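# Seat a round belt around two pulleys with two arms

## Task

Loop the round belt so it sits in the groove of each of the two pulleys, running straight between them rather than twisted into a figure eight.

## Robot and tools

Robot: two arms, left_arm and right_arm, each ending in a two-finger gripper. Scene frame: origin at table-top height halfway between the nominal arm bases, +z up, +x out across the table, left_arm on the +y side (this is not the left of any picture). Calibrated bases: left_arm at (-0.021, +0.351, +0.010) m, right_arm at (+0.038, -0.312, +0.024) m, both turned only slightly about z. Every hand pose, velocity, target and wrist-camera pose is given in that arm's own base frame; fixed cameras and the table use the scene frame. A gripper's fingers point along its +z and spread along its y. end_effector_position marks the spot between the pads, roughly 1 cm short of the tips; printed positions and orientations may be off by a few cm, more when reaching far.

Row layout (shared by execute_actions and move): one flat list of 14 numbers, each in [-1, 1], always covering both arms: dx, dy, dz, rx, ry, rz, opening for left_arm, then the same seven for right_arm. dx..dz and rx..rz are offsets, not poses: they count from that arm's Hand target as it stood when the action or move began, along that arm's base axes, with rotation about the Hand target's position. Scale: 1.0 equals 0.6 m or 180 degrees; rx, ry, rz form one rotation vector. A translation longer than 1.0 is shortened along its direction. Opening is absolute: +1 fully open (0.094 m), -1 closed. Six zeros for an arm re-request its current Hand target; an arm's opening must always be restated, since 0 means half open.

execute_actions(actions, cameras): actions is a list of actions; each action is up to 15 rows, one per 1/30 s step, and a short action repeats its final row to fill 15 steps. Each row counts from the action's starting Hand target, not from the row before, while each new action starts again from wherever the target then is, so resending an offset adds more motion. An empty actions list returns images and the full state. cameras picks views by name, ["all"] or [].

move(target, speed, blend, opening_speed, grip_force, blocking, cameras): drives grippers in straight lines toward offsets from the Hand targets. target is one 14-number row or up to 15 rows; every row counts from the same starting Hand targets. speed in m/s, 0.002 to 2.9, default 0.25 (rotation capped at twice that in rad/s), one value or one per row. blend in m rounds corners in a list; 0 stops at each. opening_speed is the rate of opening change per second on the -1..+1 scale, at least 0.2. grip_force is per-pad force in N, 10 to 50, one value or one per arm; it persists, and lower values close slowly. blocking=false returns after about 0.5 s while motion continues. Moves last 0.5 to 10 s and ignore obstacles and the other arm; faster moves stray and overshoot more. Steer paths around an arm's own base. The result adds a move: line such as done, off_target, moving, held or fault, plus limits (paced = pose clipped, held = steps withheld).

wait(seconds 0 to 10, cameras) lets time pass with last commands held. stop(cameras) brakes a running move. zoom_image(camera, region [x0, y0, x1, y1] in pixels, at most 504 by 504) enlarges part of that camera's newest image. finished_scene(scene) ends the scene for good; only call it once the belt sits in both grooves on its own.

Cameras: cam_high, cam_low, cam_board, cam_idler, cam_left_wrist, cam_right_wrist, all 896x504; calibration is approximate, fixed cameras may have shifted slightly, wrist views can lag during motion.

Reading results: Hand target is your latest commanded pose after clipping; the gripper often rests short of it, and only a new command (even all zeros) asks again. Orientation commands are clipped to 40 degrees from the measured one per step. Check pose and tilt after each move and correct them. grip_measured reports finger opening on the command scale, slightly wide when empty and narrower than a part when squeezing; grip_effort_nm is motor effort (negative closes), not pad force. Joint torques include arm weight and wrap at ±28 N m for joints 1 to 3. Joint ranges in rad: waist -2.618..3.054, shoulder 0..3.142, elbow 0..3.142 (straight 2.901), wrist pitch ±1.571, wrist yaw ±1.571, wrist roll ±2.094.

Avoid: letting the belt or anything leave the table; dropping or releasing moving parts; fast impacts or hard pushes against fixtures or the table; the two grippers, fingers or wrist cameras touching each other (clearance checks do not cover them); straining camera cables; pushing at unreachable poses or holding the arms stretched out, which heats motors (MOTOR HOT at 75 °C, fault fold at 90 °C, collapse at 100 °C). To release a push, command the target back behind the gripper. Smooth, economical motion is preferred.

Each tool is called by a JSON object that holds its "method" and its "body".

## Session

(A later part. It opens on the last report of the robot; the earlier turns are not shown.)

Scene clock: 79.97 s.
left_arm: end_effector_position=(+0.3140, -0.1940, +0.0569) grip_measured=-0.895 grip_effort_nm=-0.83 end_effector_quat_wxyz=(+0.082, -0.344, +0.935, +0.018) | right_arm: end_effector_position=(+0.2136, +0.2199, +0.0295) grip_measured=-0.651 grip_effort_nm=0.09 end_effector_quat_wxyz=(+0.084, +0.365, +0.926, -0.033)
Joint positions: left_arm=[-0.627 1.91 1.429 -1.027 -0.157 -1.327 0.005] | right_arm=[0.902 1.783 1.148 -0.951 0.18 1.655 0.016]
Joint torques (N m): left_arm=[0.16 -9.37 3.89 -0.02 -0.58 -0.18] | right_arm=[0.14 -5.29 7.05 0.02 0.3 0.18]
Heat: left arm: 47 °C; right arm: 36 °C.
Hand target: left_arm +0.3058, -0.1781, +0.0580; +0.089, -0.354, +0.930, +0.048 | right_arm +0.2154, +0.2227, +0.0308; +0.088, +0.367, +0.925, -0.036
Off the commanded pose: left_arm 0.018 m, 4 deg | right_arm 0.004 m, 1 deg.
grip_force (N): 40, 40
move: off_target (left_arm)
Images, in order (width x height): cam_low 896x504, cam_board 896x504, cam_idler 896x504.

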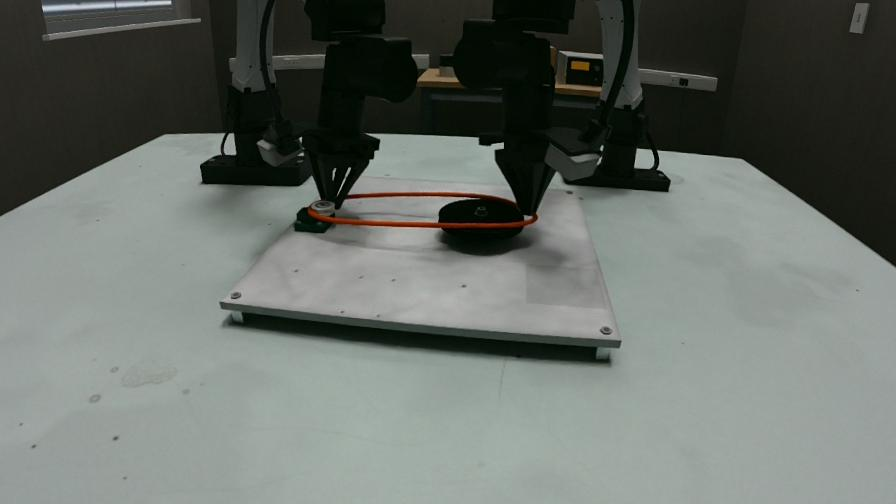

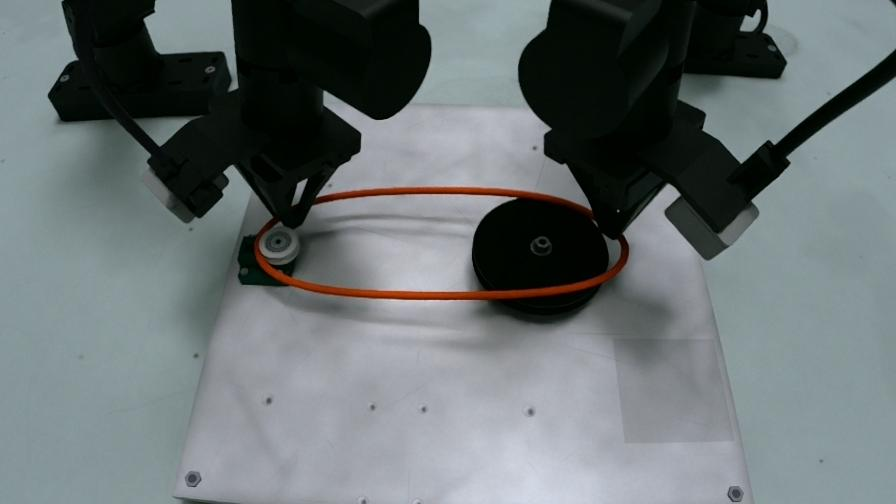

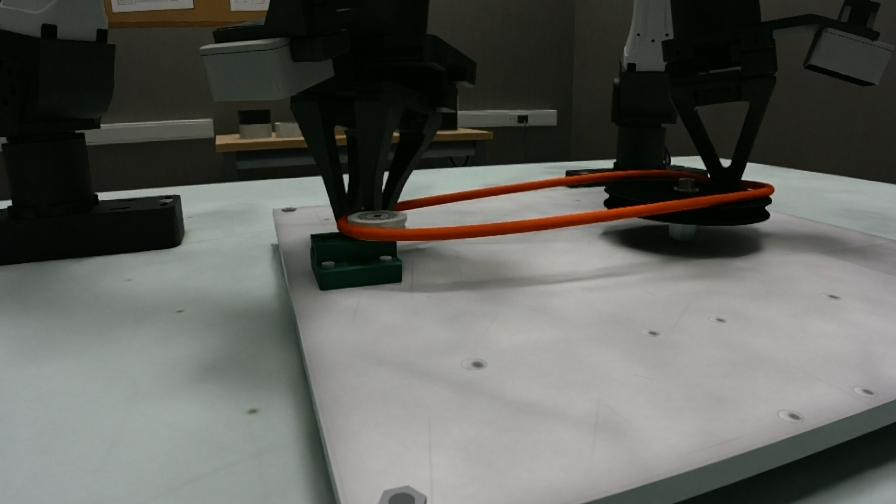

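{"method": "move", "body": {"target": [[0.065,-0.015,-0.01,0,0.03,-0.06,-1,0,0,0,0,0,0,-0.65],[0.07,-0.015,-0.03,0,0.06,-0.06,-1,0,0,0,0,0,0,-0.65]], "speed": 0.06, "cameras": ["cam_idler","cam_board","cam_low"]}}

{"method": "zoom_image", "body": {"camera": "cam_idler", "region": [330, 130, 830, 310]}}

{"method": "zoom_image", "body": {"camera": "cam_low", "region": [280, 130, 600, 310]}}

Scene clock: 83.90 s.
left_arm: end_effector_position=(+0.3372, -0.1892, +0.0519) grip_measured=-0.895 grip_effort_nm=-0.83 end_effector_quat_wxyz=(+0.003, -0.251, +0.965, +0.072) | right_arm: end_effector_position=(+0.2157, +0.2226, +0.0304) grip_measured=-0.651 grip_effort_nm=0.09 end_effector_quat_wxyz=(+0.086, +0.366, +0.926, -0.027)
Joint positions: left_arm=[-0.558 2.138 1.744 -1.278 -0.104 -1.072 0.005] | right_arm=[0.902 1.783 1.152 -0.942 0.18 1.655 0.016]
Joint torques (N m): left_arm=[1.77 -6.31 6.42 0.34 -0.1 0.08] | right_arm=[0.28 -5.35 6.67 -0.02 0.34 0.17]
Heat: left arm: 47 °C; right arm: 36 °C.
Hand target: left_arm +0.3478, -0.1871, +0.0400; +0.006, -0.259, +0.963, +0.072 | right_arm +0.2154, +0.2226, +0.0308; +0.088, +0.367, +0.925, -0.036
Off the commanded pose: left_arm 0.016 m, 1 deg | right_arm 0.001 m, 1 deg.
grip_force (N): 40, 40
move: off_target (left_arm)
Images, in order (width x height): cam_low 896x504, cam_board 896x504, cam_idler 896x504.

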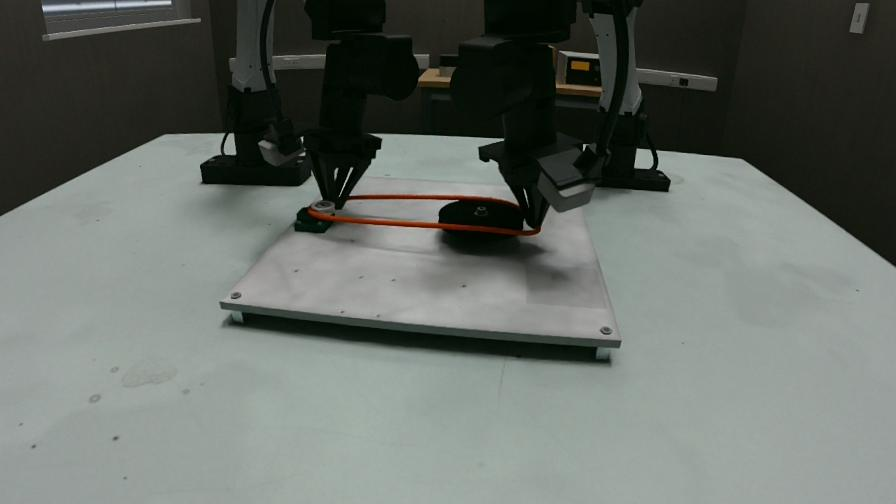

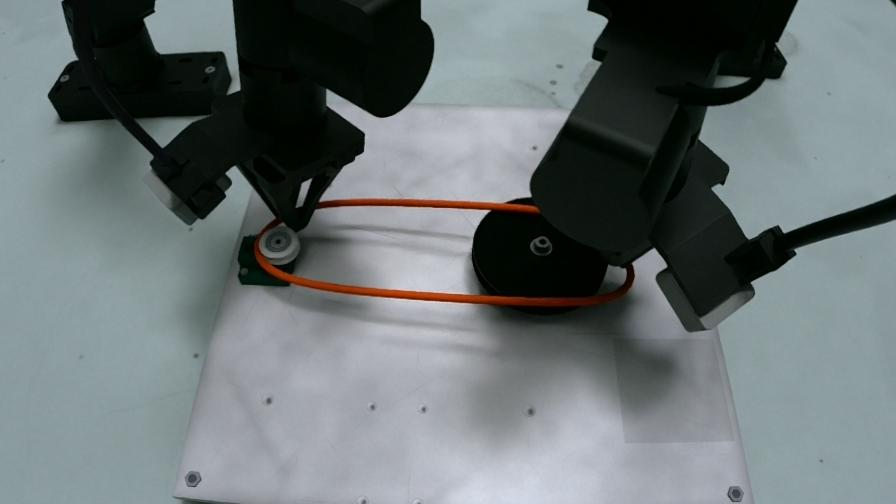

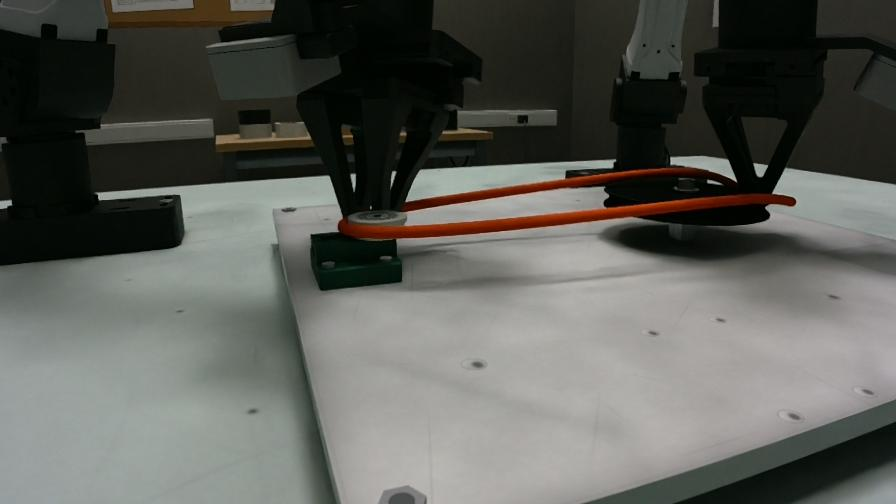

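Scaled by 1.008 from the camera's 896x504 image, which has a finer 1280x720 frame.

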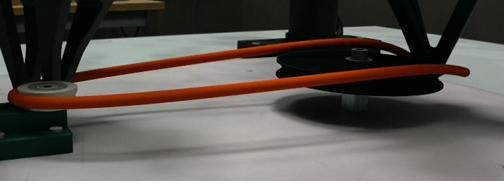

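Scaled by 1.575 from the camera's 896x504 image, which has a finer 1280x720 frame.

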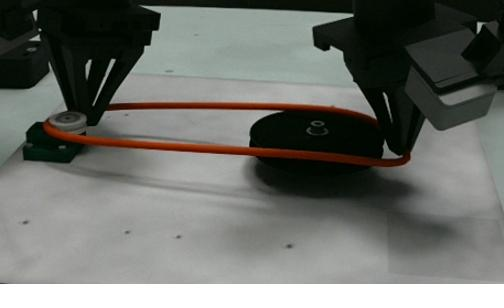

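{"method": "move", "body": {"target": [[0.045,-0.015,0.01,0,0,-0.05,-1,0,0,0,0,0,0,-0.65],[0.09,-0.045,-0.005,0,0,-0.11,-1,0,0,0,0,0,0,-0.65]], "speed": 0.07, "cameras": ["cam_idler","cam_board","cam_low"]}}

{"method": "zoom_image", "body": {"camera": "cam_idler", "region": [330, 130, 830, 310]}}

{"method": "zoom_image", "body": {"camera": "cam_low", "region": [280, 130, 600, 310]}}

Scene clock: 88.00 s.
left_arm: end_effector_position=(+0.3925, -0.2153, +0.0522) grip_measured=-0.895 grip_effort_nm=-0.83 end_effector_quat_wxyz=(+0.012, -0.089, +0.994, +0.061) | right_arm: end_effector_position=(+0.2161, +0.2231, +0.0304) grip_measured=-0.651 grip_effort_nm=0.08 end_effector_quat_wxyz=(+0.086, +0.366, +0.926, -0.026)
Joint positions: left_arm=[-0.545 2.363 2.122 -1.382 -0.112 -0.728 0.005] | right_arm=[0.902 1.783 1.152 -0.939 0.18 1.655 0.016]
Joint torques (N m): left_arm=[0.55 -7.34 6.52 0.46 -0.28 0.07] | right_arm=[0.24 -5.33 6.9 -0.06 0.31 0.17]
Heat: left arm: 46 °C; right arm: 35 °C.
Hand target: left_arm +0.4019, -0.2140, +0.0371; +0.018, -0.090, +0.993, +0.070 | right_arm +0.2154, +0.2226, +0.0308; +0.088, +0.367, +0.925, -0.036
Off the commanded pose: left_arm 0.018 m, 1 deg | right_arm 0.001 m, 1 deg.
grip_force (N): 40, 40
move: off_target (left_arm)
Images, in order (width x height): cam_low 896x504, cam_board 896x504, cam_idler 896x504.

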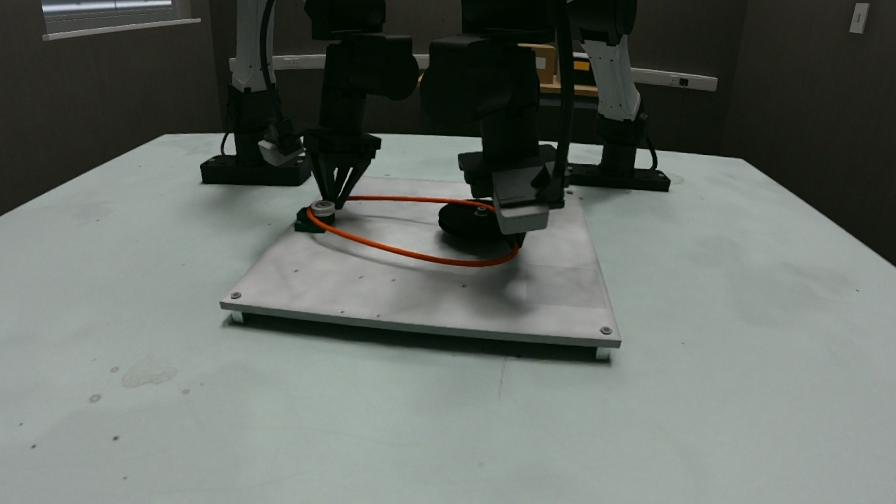

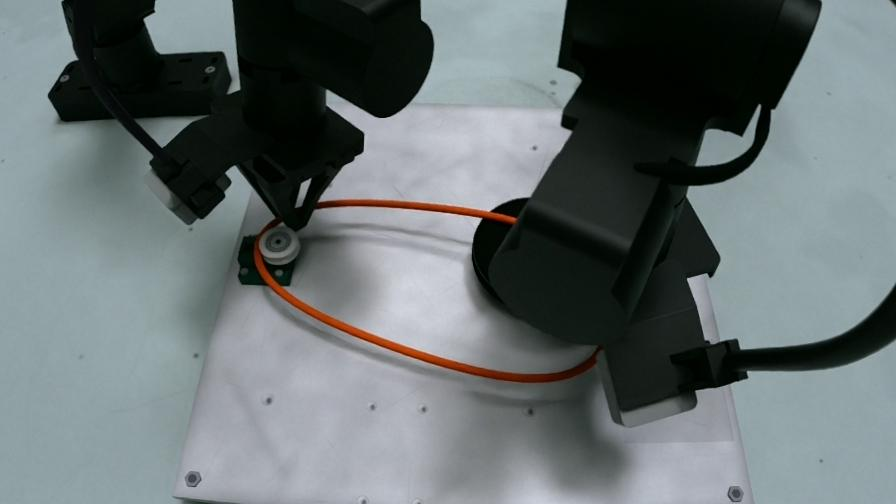

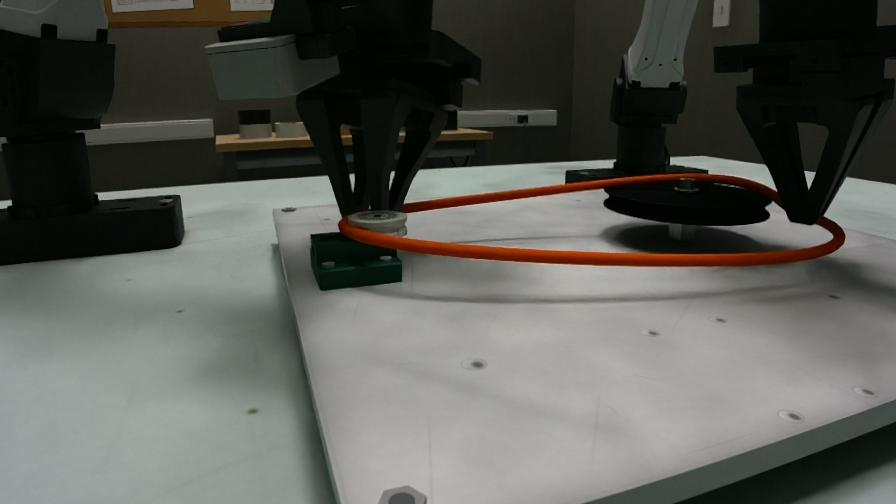

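Scaled by 1.008 from the camera's 896x504 image, which has a finer 1280x720 frame.

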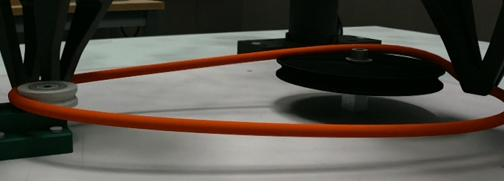

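Scaled by 1.575 from the camera's 896x504 image, which has a finer 1280x720 frame.

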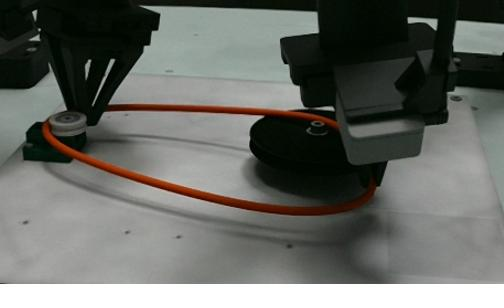

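{"method": "move", "body": {"target": [[-0.035,0.045,-0.003,0,-0.02,0.06,-1,0,0,0,0,0,0,-0.65],[-0.075,0.06,0.005,0,-0.035,0.12,-1,0,0,0,0,0,0,-0.65]], "speed": 0.07, "cameras": ["cam_idler","cam_board","cam_low"]}}

{"method": "zoom_image", "body": {"camera": "cam_idler", "region": [330, 130, 830, 310]}}

{"method": "zoom_image", "body": {"camera": "cam_low", "region": [280, 130, 600, 310]}}

Scene clock: 92.37 s.
left_arm: end_effector_position=(+0.3638, -0.1872, +0.0423) grip_measured=-0.895 grip_effort_nm=-0.83 end_effector_quat_wxyz=(+0.059, -0.261, +0.962, +0.049) | right_arm: end_effector_position=(+0.2188, +0.2262, +0.0312) grip_measured=-0.651 grip_effort_nm=0.08 end_effector_quat_wxyz=(+0.089, +0.368, +0.925, -0.018)
Joint positions: left_arm=[-0.54 2.122 1.682 -1.12 -0.153 -1.069 0.005] | right_arm=[0.902 1.783 1.156 -0.927 0.182 1.658 0.016]
Joint torques (N m): left_arm=[0.08 -10.13 3.47 0.14 -0.35 -0.35] | right_arm=[0.25 -5.53 6.64 -0.15 0.3 0.16]
Heat: left arm: 47 °C; right arm: 35 °C.
Hand target: left_arm +0.3568, -0.1781, +0.0400; +0.059, -0.278, +0.956, +0.067 | right_arm +0.2153, +0.2226, +0.0308; +0.088, +0.367, +0.925, -0.036
Off the commanded pose: left_arm 0.012 m, 3 deg | right_arm 0.005 m, 2 deg.
grip_force (N): 40, 40
move: off_target (left_arm)
Images, in order (width x height): cam_low 896x504, cam_board 896x504, cam_idler 896x504.

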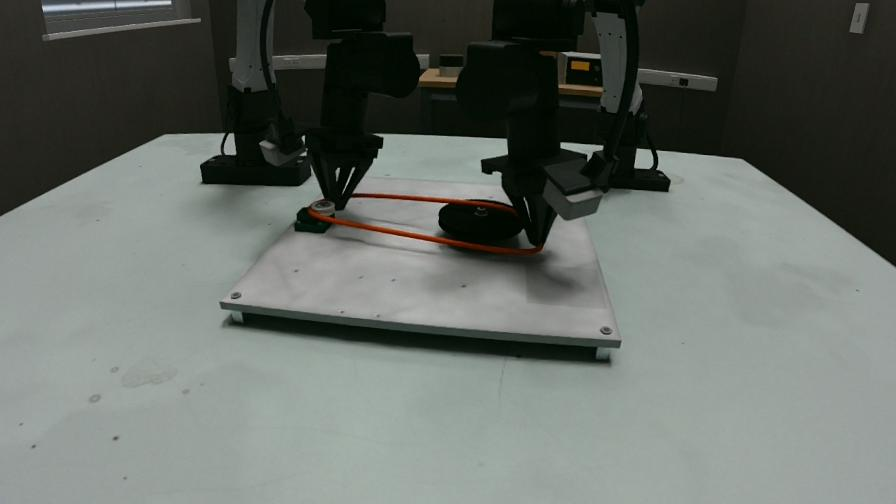

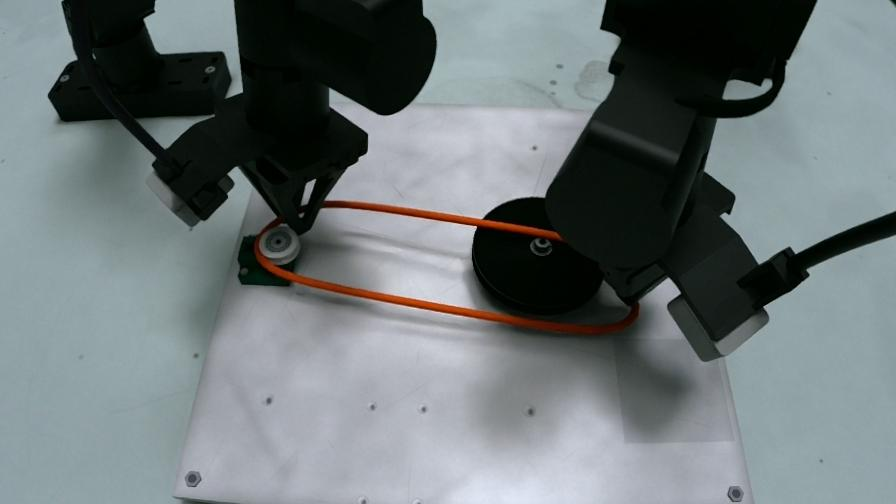

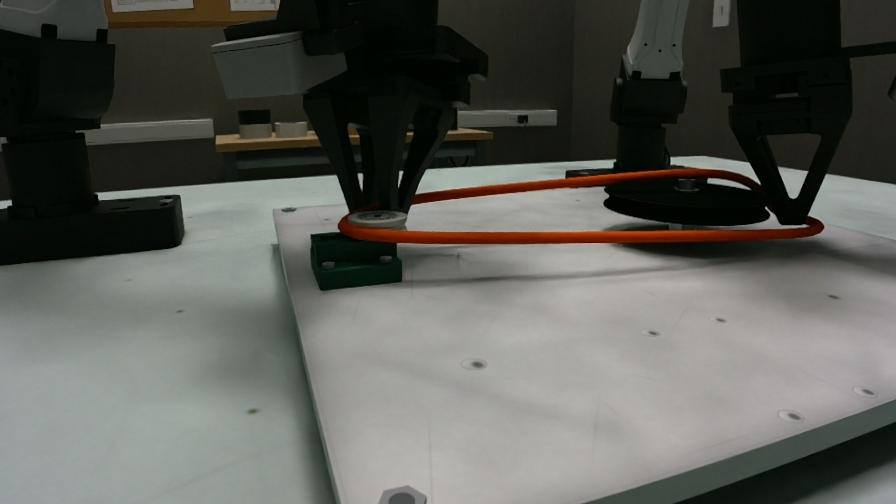

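Scaled by 1.008 from the camera's 896x504 image, which has a finer 1280x720 frame.

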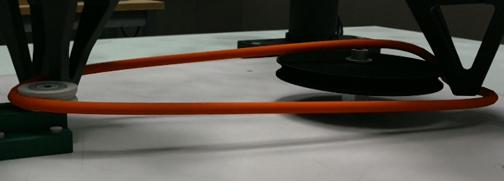

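Scaled by 1.575 from the camera's 896x504 image, which has a finer 1280x720 frame.

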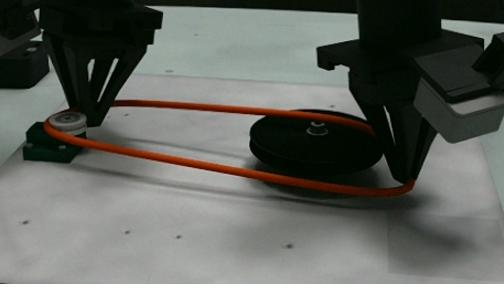

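{"method": "move", "body": {"target": [[-0.005,-0.01,0.022,0,0,0,-1,0,0,0,0,0,0,-0.65],[-0.035,0.0,0.035,0,0,0.05,-1,0,0,0,0,0,0,-0.65]], "speed": 0.06, "cameras": ["cam_idler","cam_board","cam_low"]}}

{"method": "zoom_image", "body": {"camera": "cam_idler", "region": [330, 130, 830, 310]}}

{"method": "zoom_image", "body": {"camera": "cam_low", "region": [280, 130, 600, 310]}}

Scene clock: 95.97 s.
left_arm: end_effector_position=(+0.3318, -0.1851, +0.0510) grip_measured=-0.895 grip_effort_nm=-0.83 end_effector_quat_wxyz=(+0.030, -0.334, +0.939, +0.072) | right_arm: end_effector_position=(+0.2177, +0.2236, +0.0314) grip_measured=-0.651 grip_effort_nm=0.08 end_effector_quat_wxyz=(+0.090, +0.368, +0.925, -0.024)
Joint positions: left_arm=[-0.571 2.088 1.664 -1.225 -0.135 -1.258 0.005] | right_arm=[0.902 1.783 1.156 -0.938 0.186 1.658 0.016]
Joint torques (N m): left_arm=[0.61 -11.78 4.55 0.14 -0.46 -0.31] | right_arm=[0.29 -5.37 6.58 -0.06 0.3 0.16]
Heat: left arm: 48 °C; right arm: 35 °C.
Hand target: left_arm +0.3359, -0.1781, +0.0610; +0.054, -0.352, +0.932, +0.072 | right_arm +0.2154, +0.2227, +0.0308; +0.088, +0.367, +0.925, -0.036
Off the commanded pose: left_arm 0.013 m, 4 deg | right_arm 0.003 m, 1 deg.
grip_force (N): 40, 40
move: off_target (left_arm)
Images, in order (width x height): cam_low 896x504, cam_board 896x504, cam_idler 896x504.

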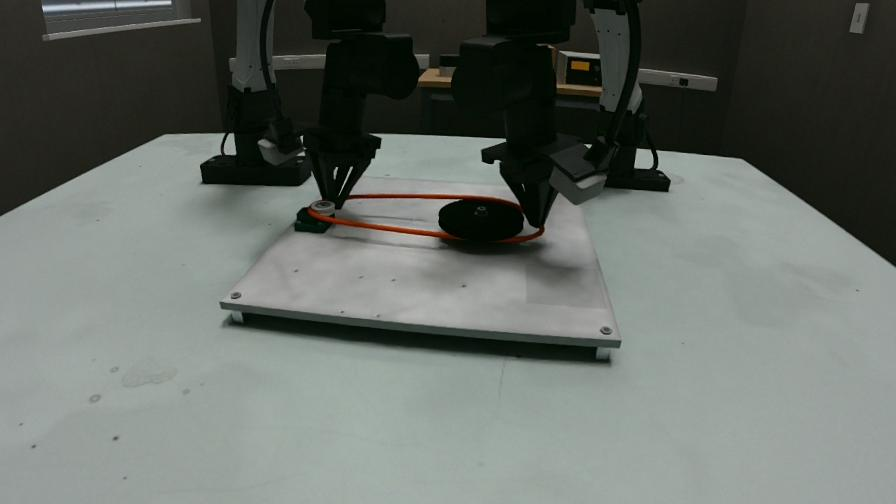

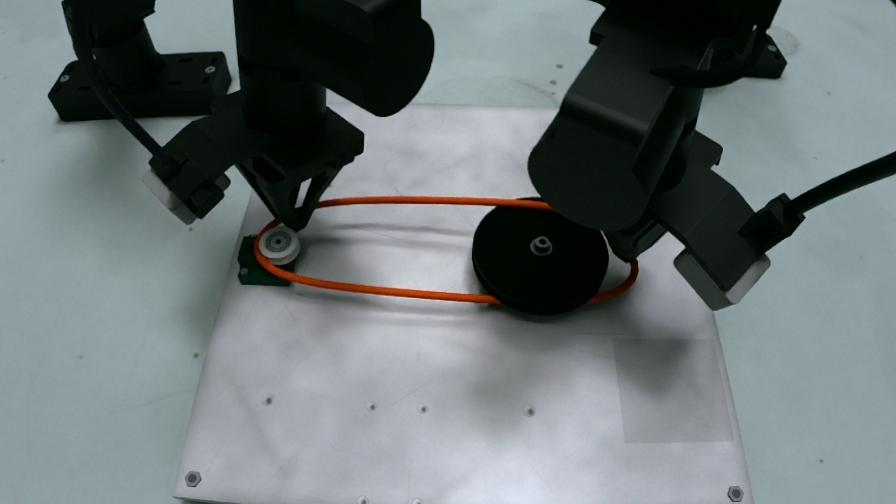

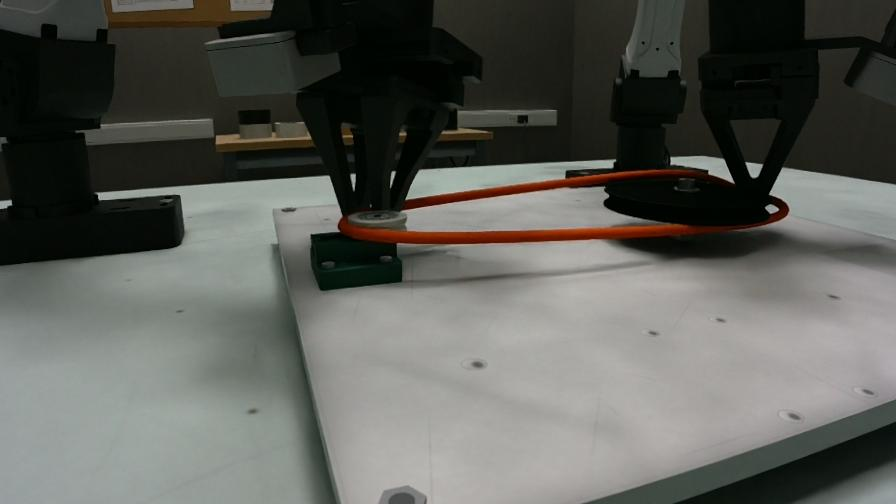

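Scaled by 1.008 from the camera's 896x504 image, which has a finer 1280x720 frame.

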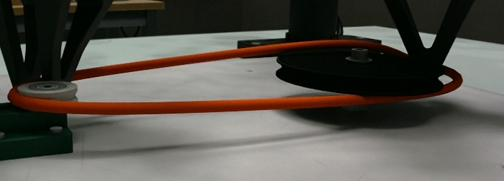

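Scaled by 1.575 from the camera's 896x504 image, which has a finer 1280x720 frame.

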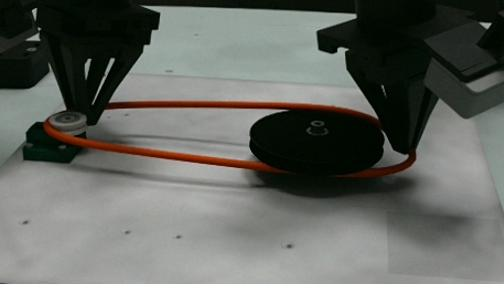

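{"method": "move", "body": {"target": [[0.08,-0.02,-0.02,0,-0.02,-0.07,-1,0,0,0,0,0,0,-0.65],[0.075,-0.015,-0.004,0,-0.03,-0.06,-1,0,0,0,0,0,0,-0.65],[0.035,0.0,-0.003,0,-0.03,0.0,-1,0,0,0,0,0,0,-0.65]], "speed": 0.07, "cameras": ["cam_idler","cam_board","cam_low"]}}

{"method": "zoom_image", "body": {"camera": "cam_idler", "region": [330, 130, 830, 310]}}

{"method": "zoom_image", "body": {"camera": "cam_low", "region": [280, 130, 600, 310]}}

Scene clock: 101.43 s.
left_arm: end_effector_position=(+0.3590, -0.1870, +0.0541) grip_measured=-0.895 grip_effort_nm=-0.83 end_effector_quat_wxyz=(+0.084, -0.340, +0.936, +0.044) | right_arm: end_effector_position=(+0.2181, +0.2240, +0.0314) grip_measured=-0.651 grip_effort_nm=0.08 end_effector_quat_wxyz=(+0.090, +0.368, +0.925, -0.023)
Joint positions: left_arm=[-0.56 2.074 1.651 -1.115 -0.187 -1.253 0.005] | right_arm=[0.902 1.783 1.156 -0.936 0.186 1.658 0.016]
Joint torques (N m): left_arm=[0.24 -11.04 4.07 0.23 -0.48 -0.28] | right_arm=[0.4 -5.34 6.39 -0.08 0.28 0.2]
Heat: left arm: 48 °C; right arm: 35 °C.
Hand target: left_arm +0.3568, -0.1780, +0.0592; +0.097, -0.355, +0.928, +0.055 | right_arm +0.2154, +0.2227, +0.0308; +0.088, +0.367, +0.925, -0.036
Off the commanded pose: left_arm 0.011 m, 3 deg | right_arm 0.003 m, 2 deg.
grip_force (N): 40, 40
move: off_target (left_arm)
Images, in order (width x height): cam_low 896x504, cam_board 896x504, cam_idler 896x504.

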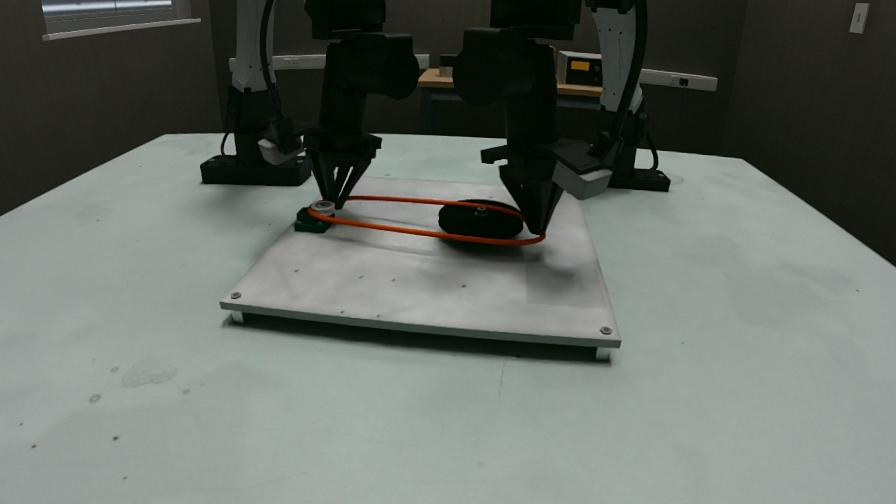

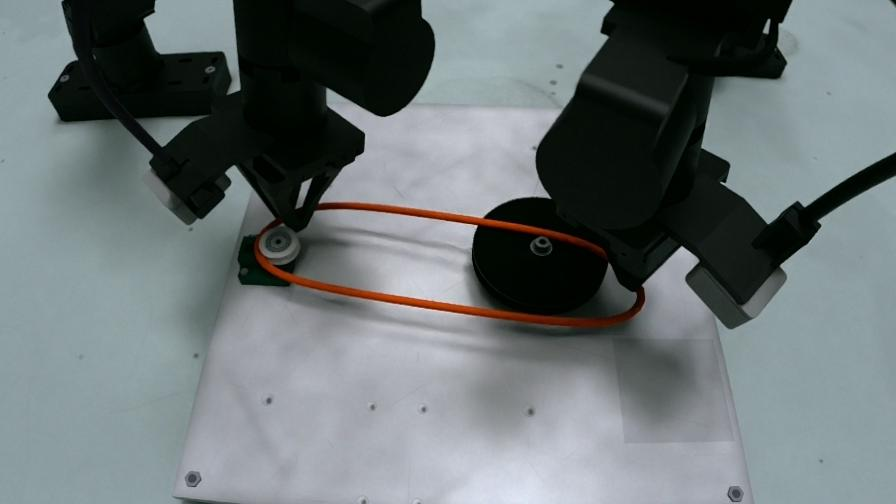

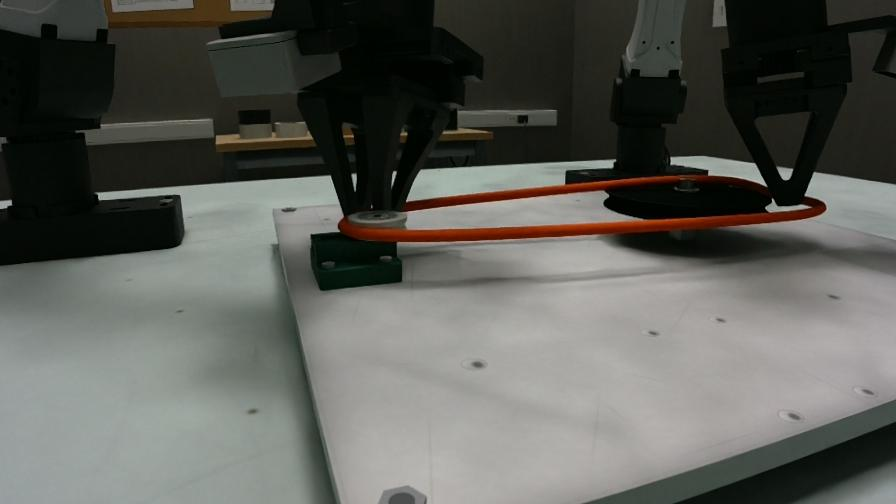

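Scaled by 1.008 from the camera's 896x504 image, which has a finer 1280x720 frame.

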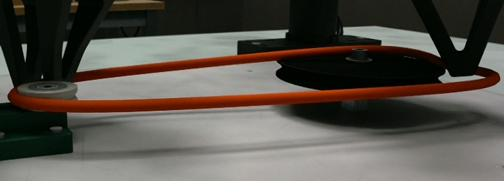

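Scaled by 1.575 from the camera's 896x504 image, which has a finer 1280x720 frame.

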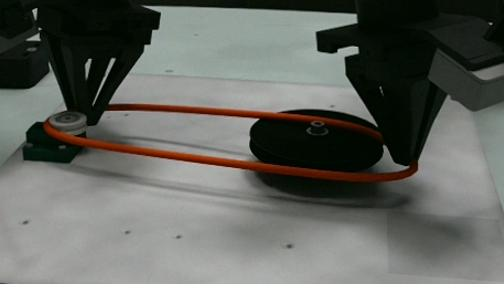

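{"method": "move", "body": {"target": [[-0.003,0.0,0.010,0,-0.01,0,-1,0,0,0,0,0,0,-0.65],[-0.04,0.005,0.012,0,-0.01,0.06,-1,0,0,0,0,0,0,-0.65]], "speed": 0.06, "cameras": ["cam_idler","cam_board","cam_low"]}}

{"method": "zoom_image", "body": {"camera": "cam_idler", "region": [330, 130, 830, 310]}}

{"method": "zoom_image", "body": {"camera": "cam_low", "region": [280, 130, 600, 310]}}

Scene clock: 105.00 s.
left_arm: end_effector_position=(+0.3364, -0.1892, +0.0578) grip_measured=-0.895 grip_effort_nm=-0.83 end_effector_quat_wxyz=(+0.088, -0.429, +0.898, +0.040) | right_arm: end_effector_position=(+0.2175, +0.2228, +0.0314) grip_measured=-0.651 grip_effort_nm=0.08 end_effector_quat_wxyz=(+0.090, +0.367, +0.925, -0.026)
Joint positions: left_arm=[-0.598 2.012 1.573 -1.114 -0.192 -1.487 0.005] | right_arm=[0.902 1.783 1.156 -0.942 0.188 1.658 0.016]
Joint torques (N m): left_arm=[0.38 -11.1 4.33 -0.03 -0.65 -0.26] | right_arm=[0.42 -5.22 6.54 -0.02 0.19 0.2]
Motor temperatures (°C): left_arm=[26 49 34 29 25 25 29] | right_arm=[26 35 33 28 24 27 26]
Heat: left arm: 49 °C; right arm: 35 °C.
Hand target: left_arm +0.3328, -0.1750, +0.0664; +0.106, -0.442, +0.889, +0.059 | right_arm +0.2154, +0.2227, +0.0308; +0.088, +0.367, +0.925, -0.036
Off the commanded pose: left_arm 0.017 m, 4 deg | right_arm 0.002 m, 1 deg.
grip_force (N): 40, 40
move: off_target (left_arm)
Images, in order (width x height): cam_low 896x504, cam_board 896x504, cam_idler 896x504.

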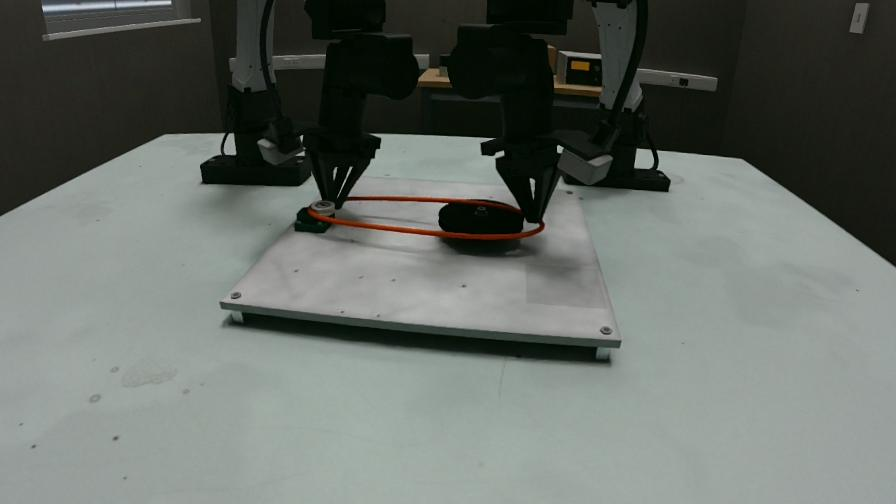

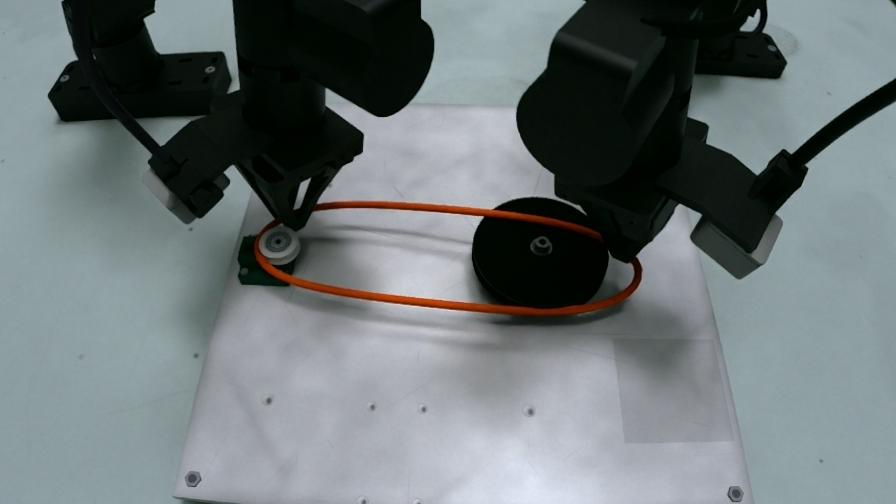

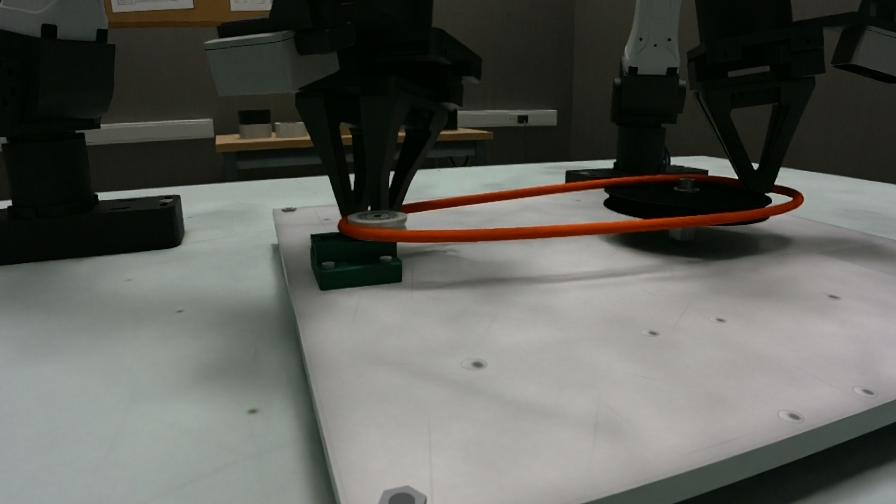

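Scaled by 1.008 from the camera's 896x504 image, which has a finer 1280x720 frame.

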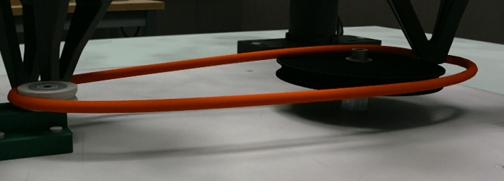

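Scaled by 1.575 from the camera's 896x504 image, which has a finer 1280x720 frame.

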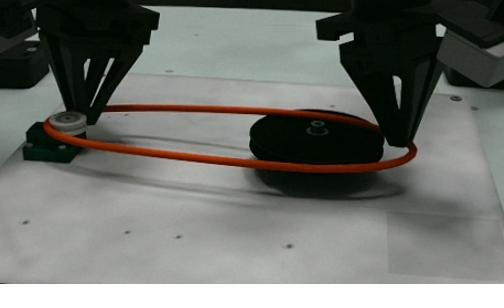

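{"method": "move", "body": {"target": [[-0.05,0.0,0.008,0,-0.01,0.06,-1,0,0,0,0,0,0,-0.65]], "speed": 0.06, "cameras": ["cam_idler","cam_board","cam_low"]}}

{"method": "zoom_image", "body": {"camera": "cam_idler", "region": [330, 130, 830, 310]}}

{"method": "zoom_image", "body": {"camera": "cam_low", "region": [280, 130, 600, 310]}}

Scene clock: 107.97 s.
left_arm: end_effector_position=(+0.3108, -0.1951, +0.0605) grip_measured=-0.895 grip_effort_nm=-0.83 end_effector_quat_wxyz=(+0.094, -0.514, +0.852, +0.034) | right_arm: end_effector_position=(+0.2175, +0.2228, +0.0314) grip_measured=-0.651 grip_effort_nm=0.08 end_effector_quat_wxyz=(+0.090, +0.367, +0.925, -0.026)
Joint positions: left_arm=[-0.655 1.949 1.494 -1.11 -0.2 -1.739 0.005] | right_arm=[0.902 1.783 1.156 -0.942 0.188 1.658 0.016]
Joint torques (N m): left_arm=[0.4 -11.14 4.22 -0.34 -0.73 -0.23] | right_arm=[0.34 -5.27 6.57 -0.02 0.24 0.16]
Heat: left arm: 49 °C; right arm: 35 °C.
Hand target: left_arm +0.3028, -0.1751, +0.0712; +0.114, -0.524, +0.842, +0.061 | right_arm +0.2153, +0.2227, +0.0308; +0.088, +0.367, +0.925, -0.036
Off the commanded pose: left_arm 0.024 m, 4 deg | right_arm 0.002 m, 1 deg.
grip_force (N): 40, 40
move: off_target (left_arm)
Images, in order (width x height): cam_low 896x504, cam_board 896x504, cam_idler 896x504.

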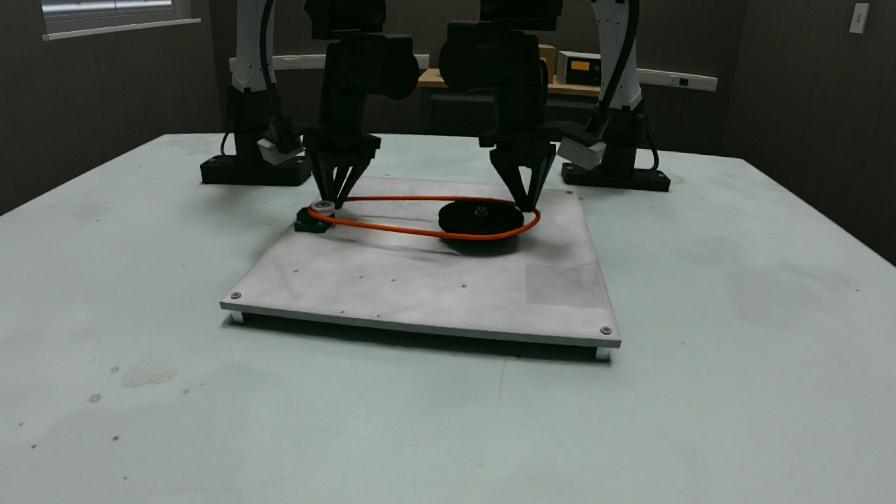

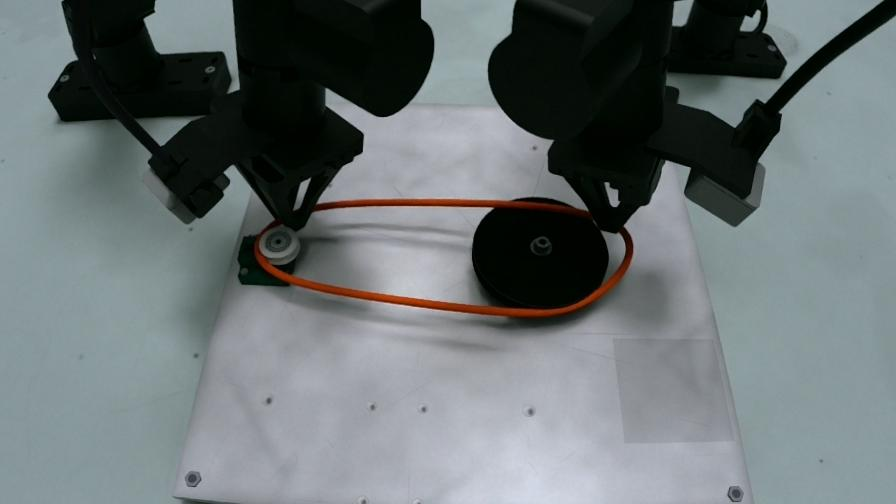

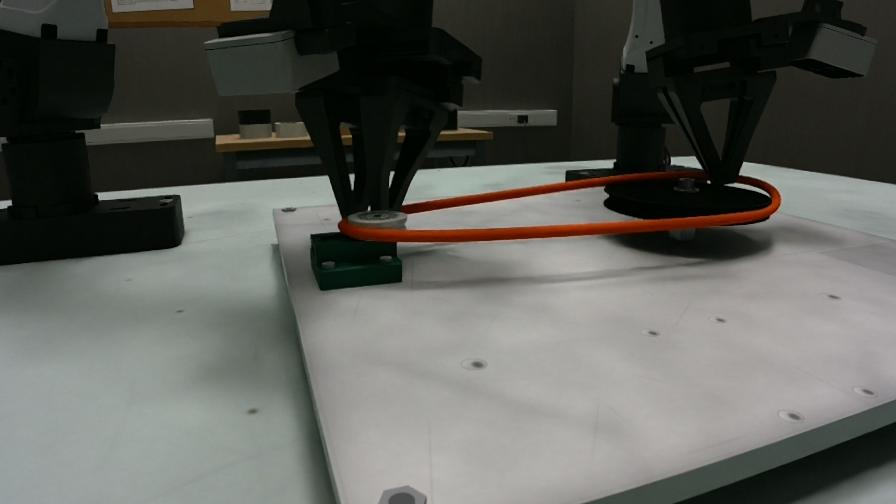

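Scaled by 1.008 from the camera's 896x504 image, which has a finer 1280x720 frame.

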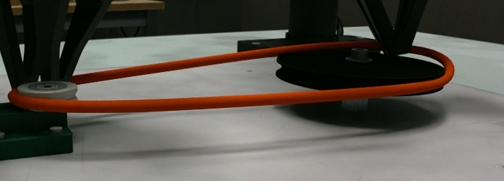

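Scaled by 1.575 from the camera's 896x504 image, which has a finer 1280x720 frame.

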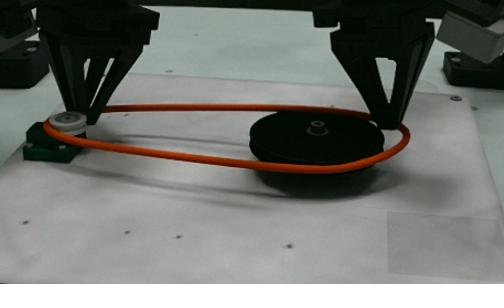

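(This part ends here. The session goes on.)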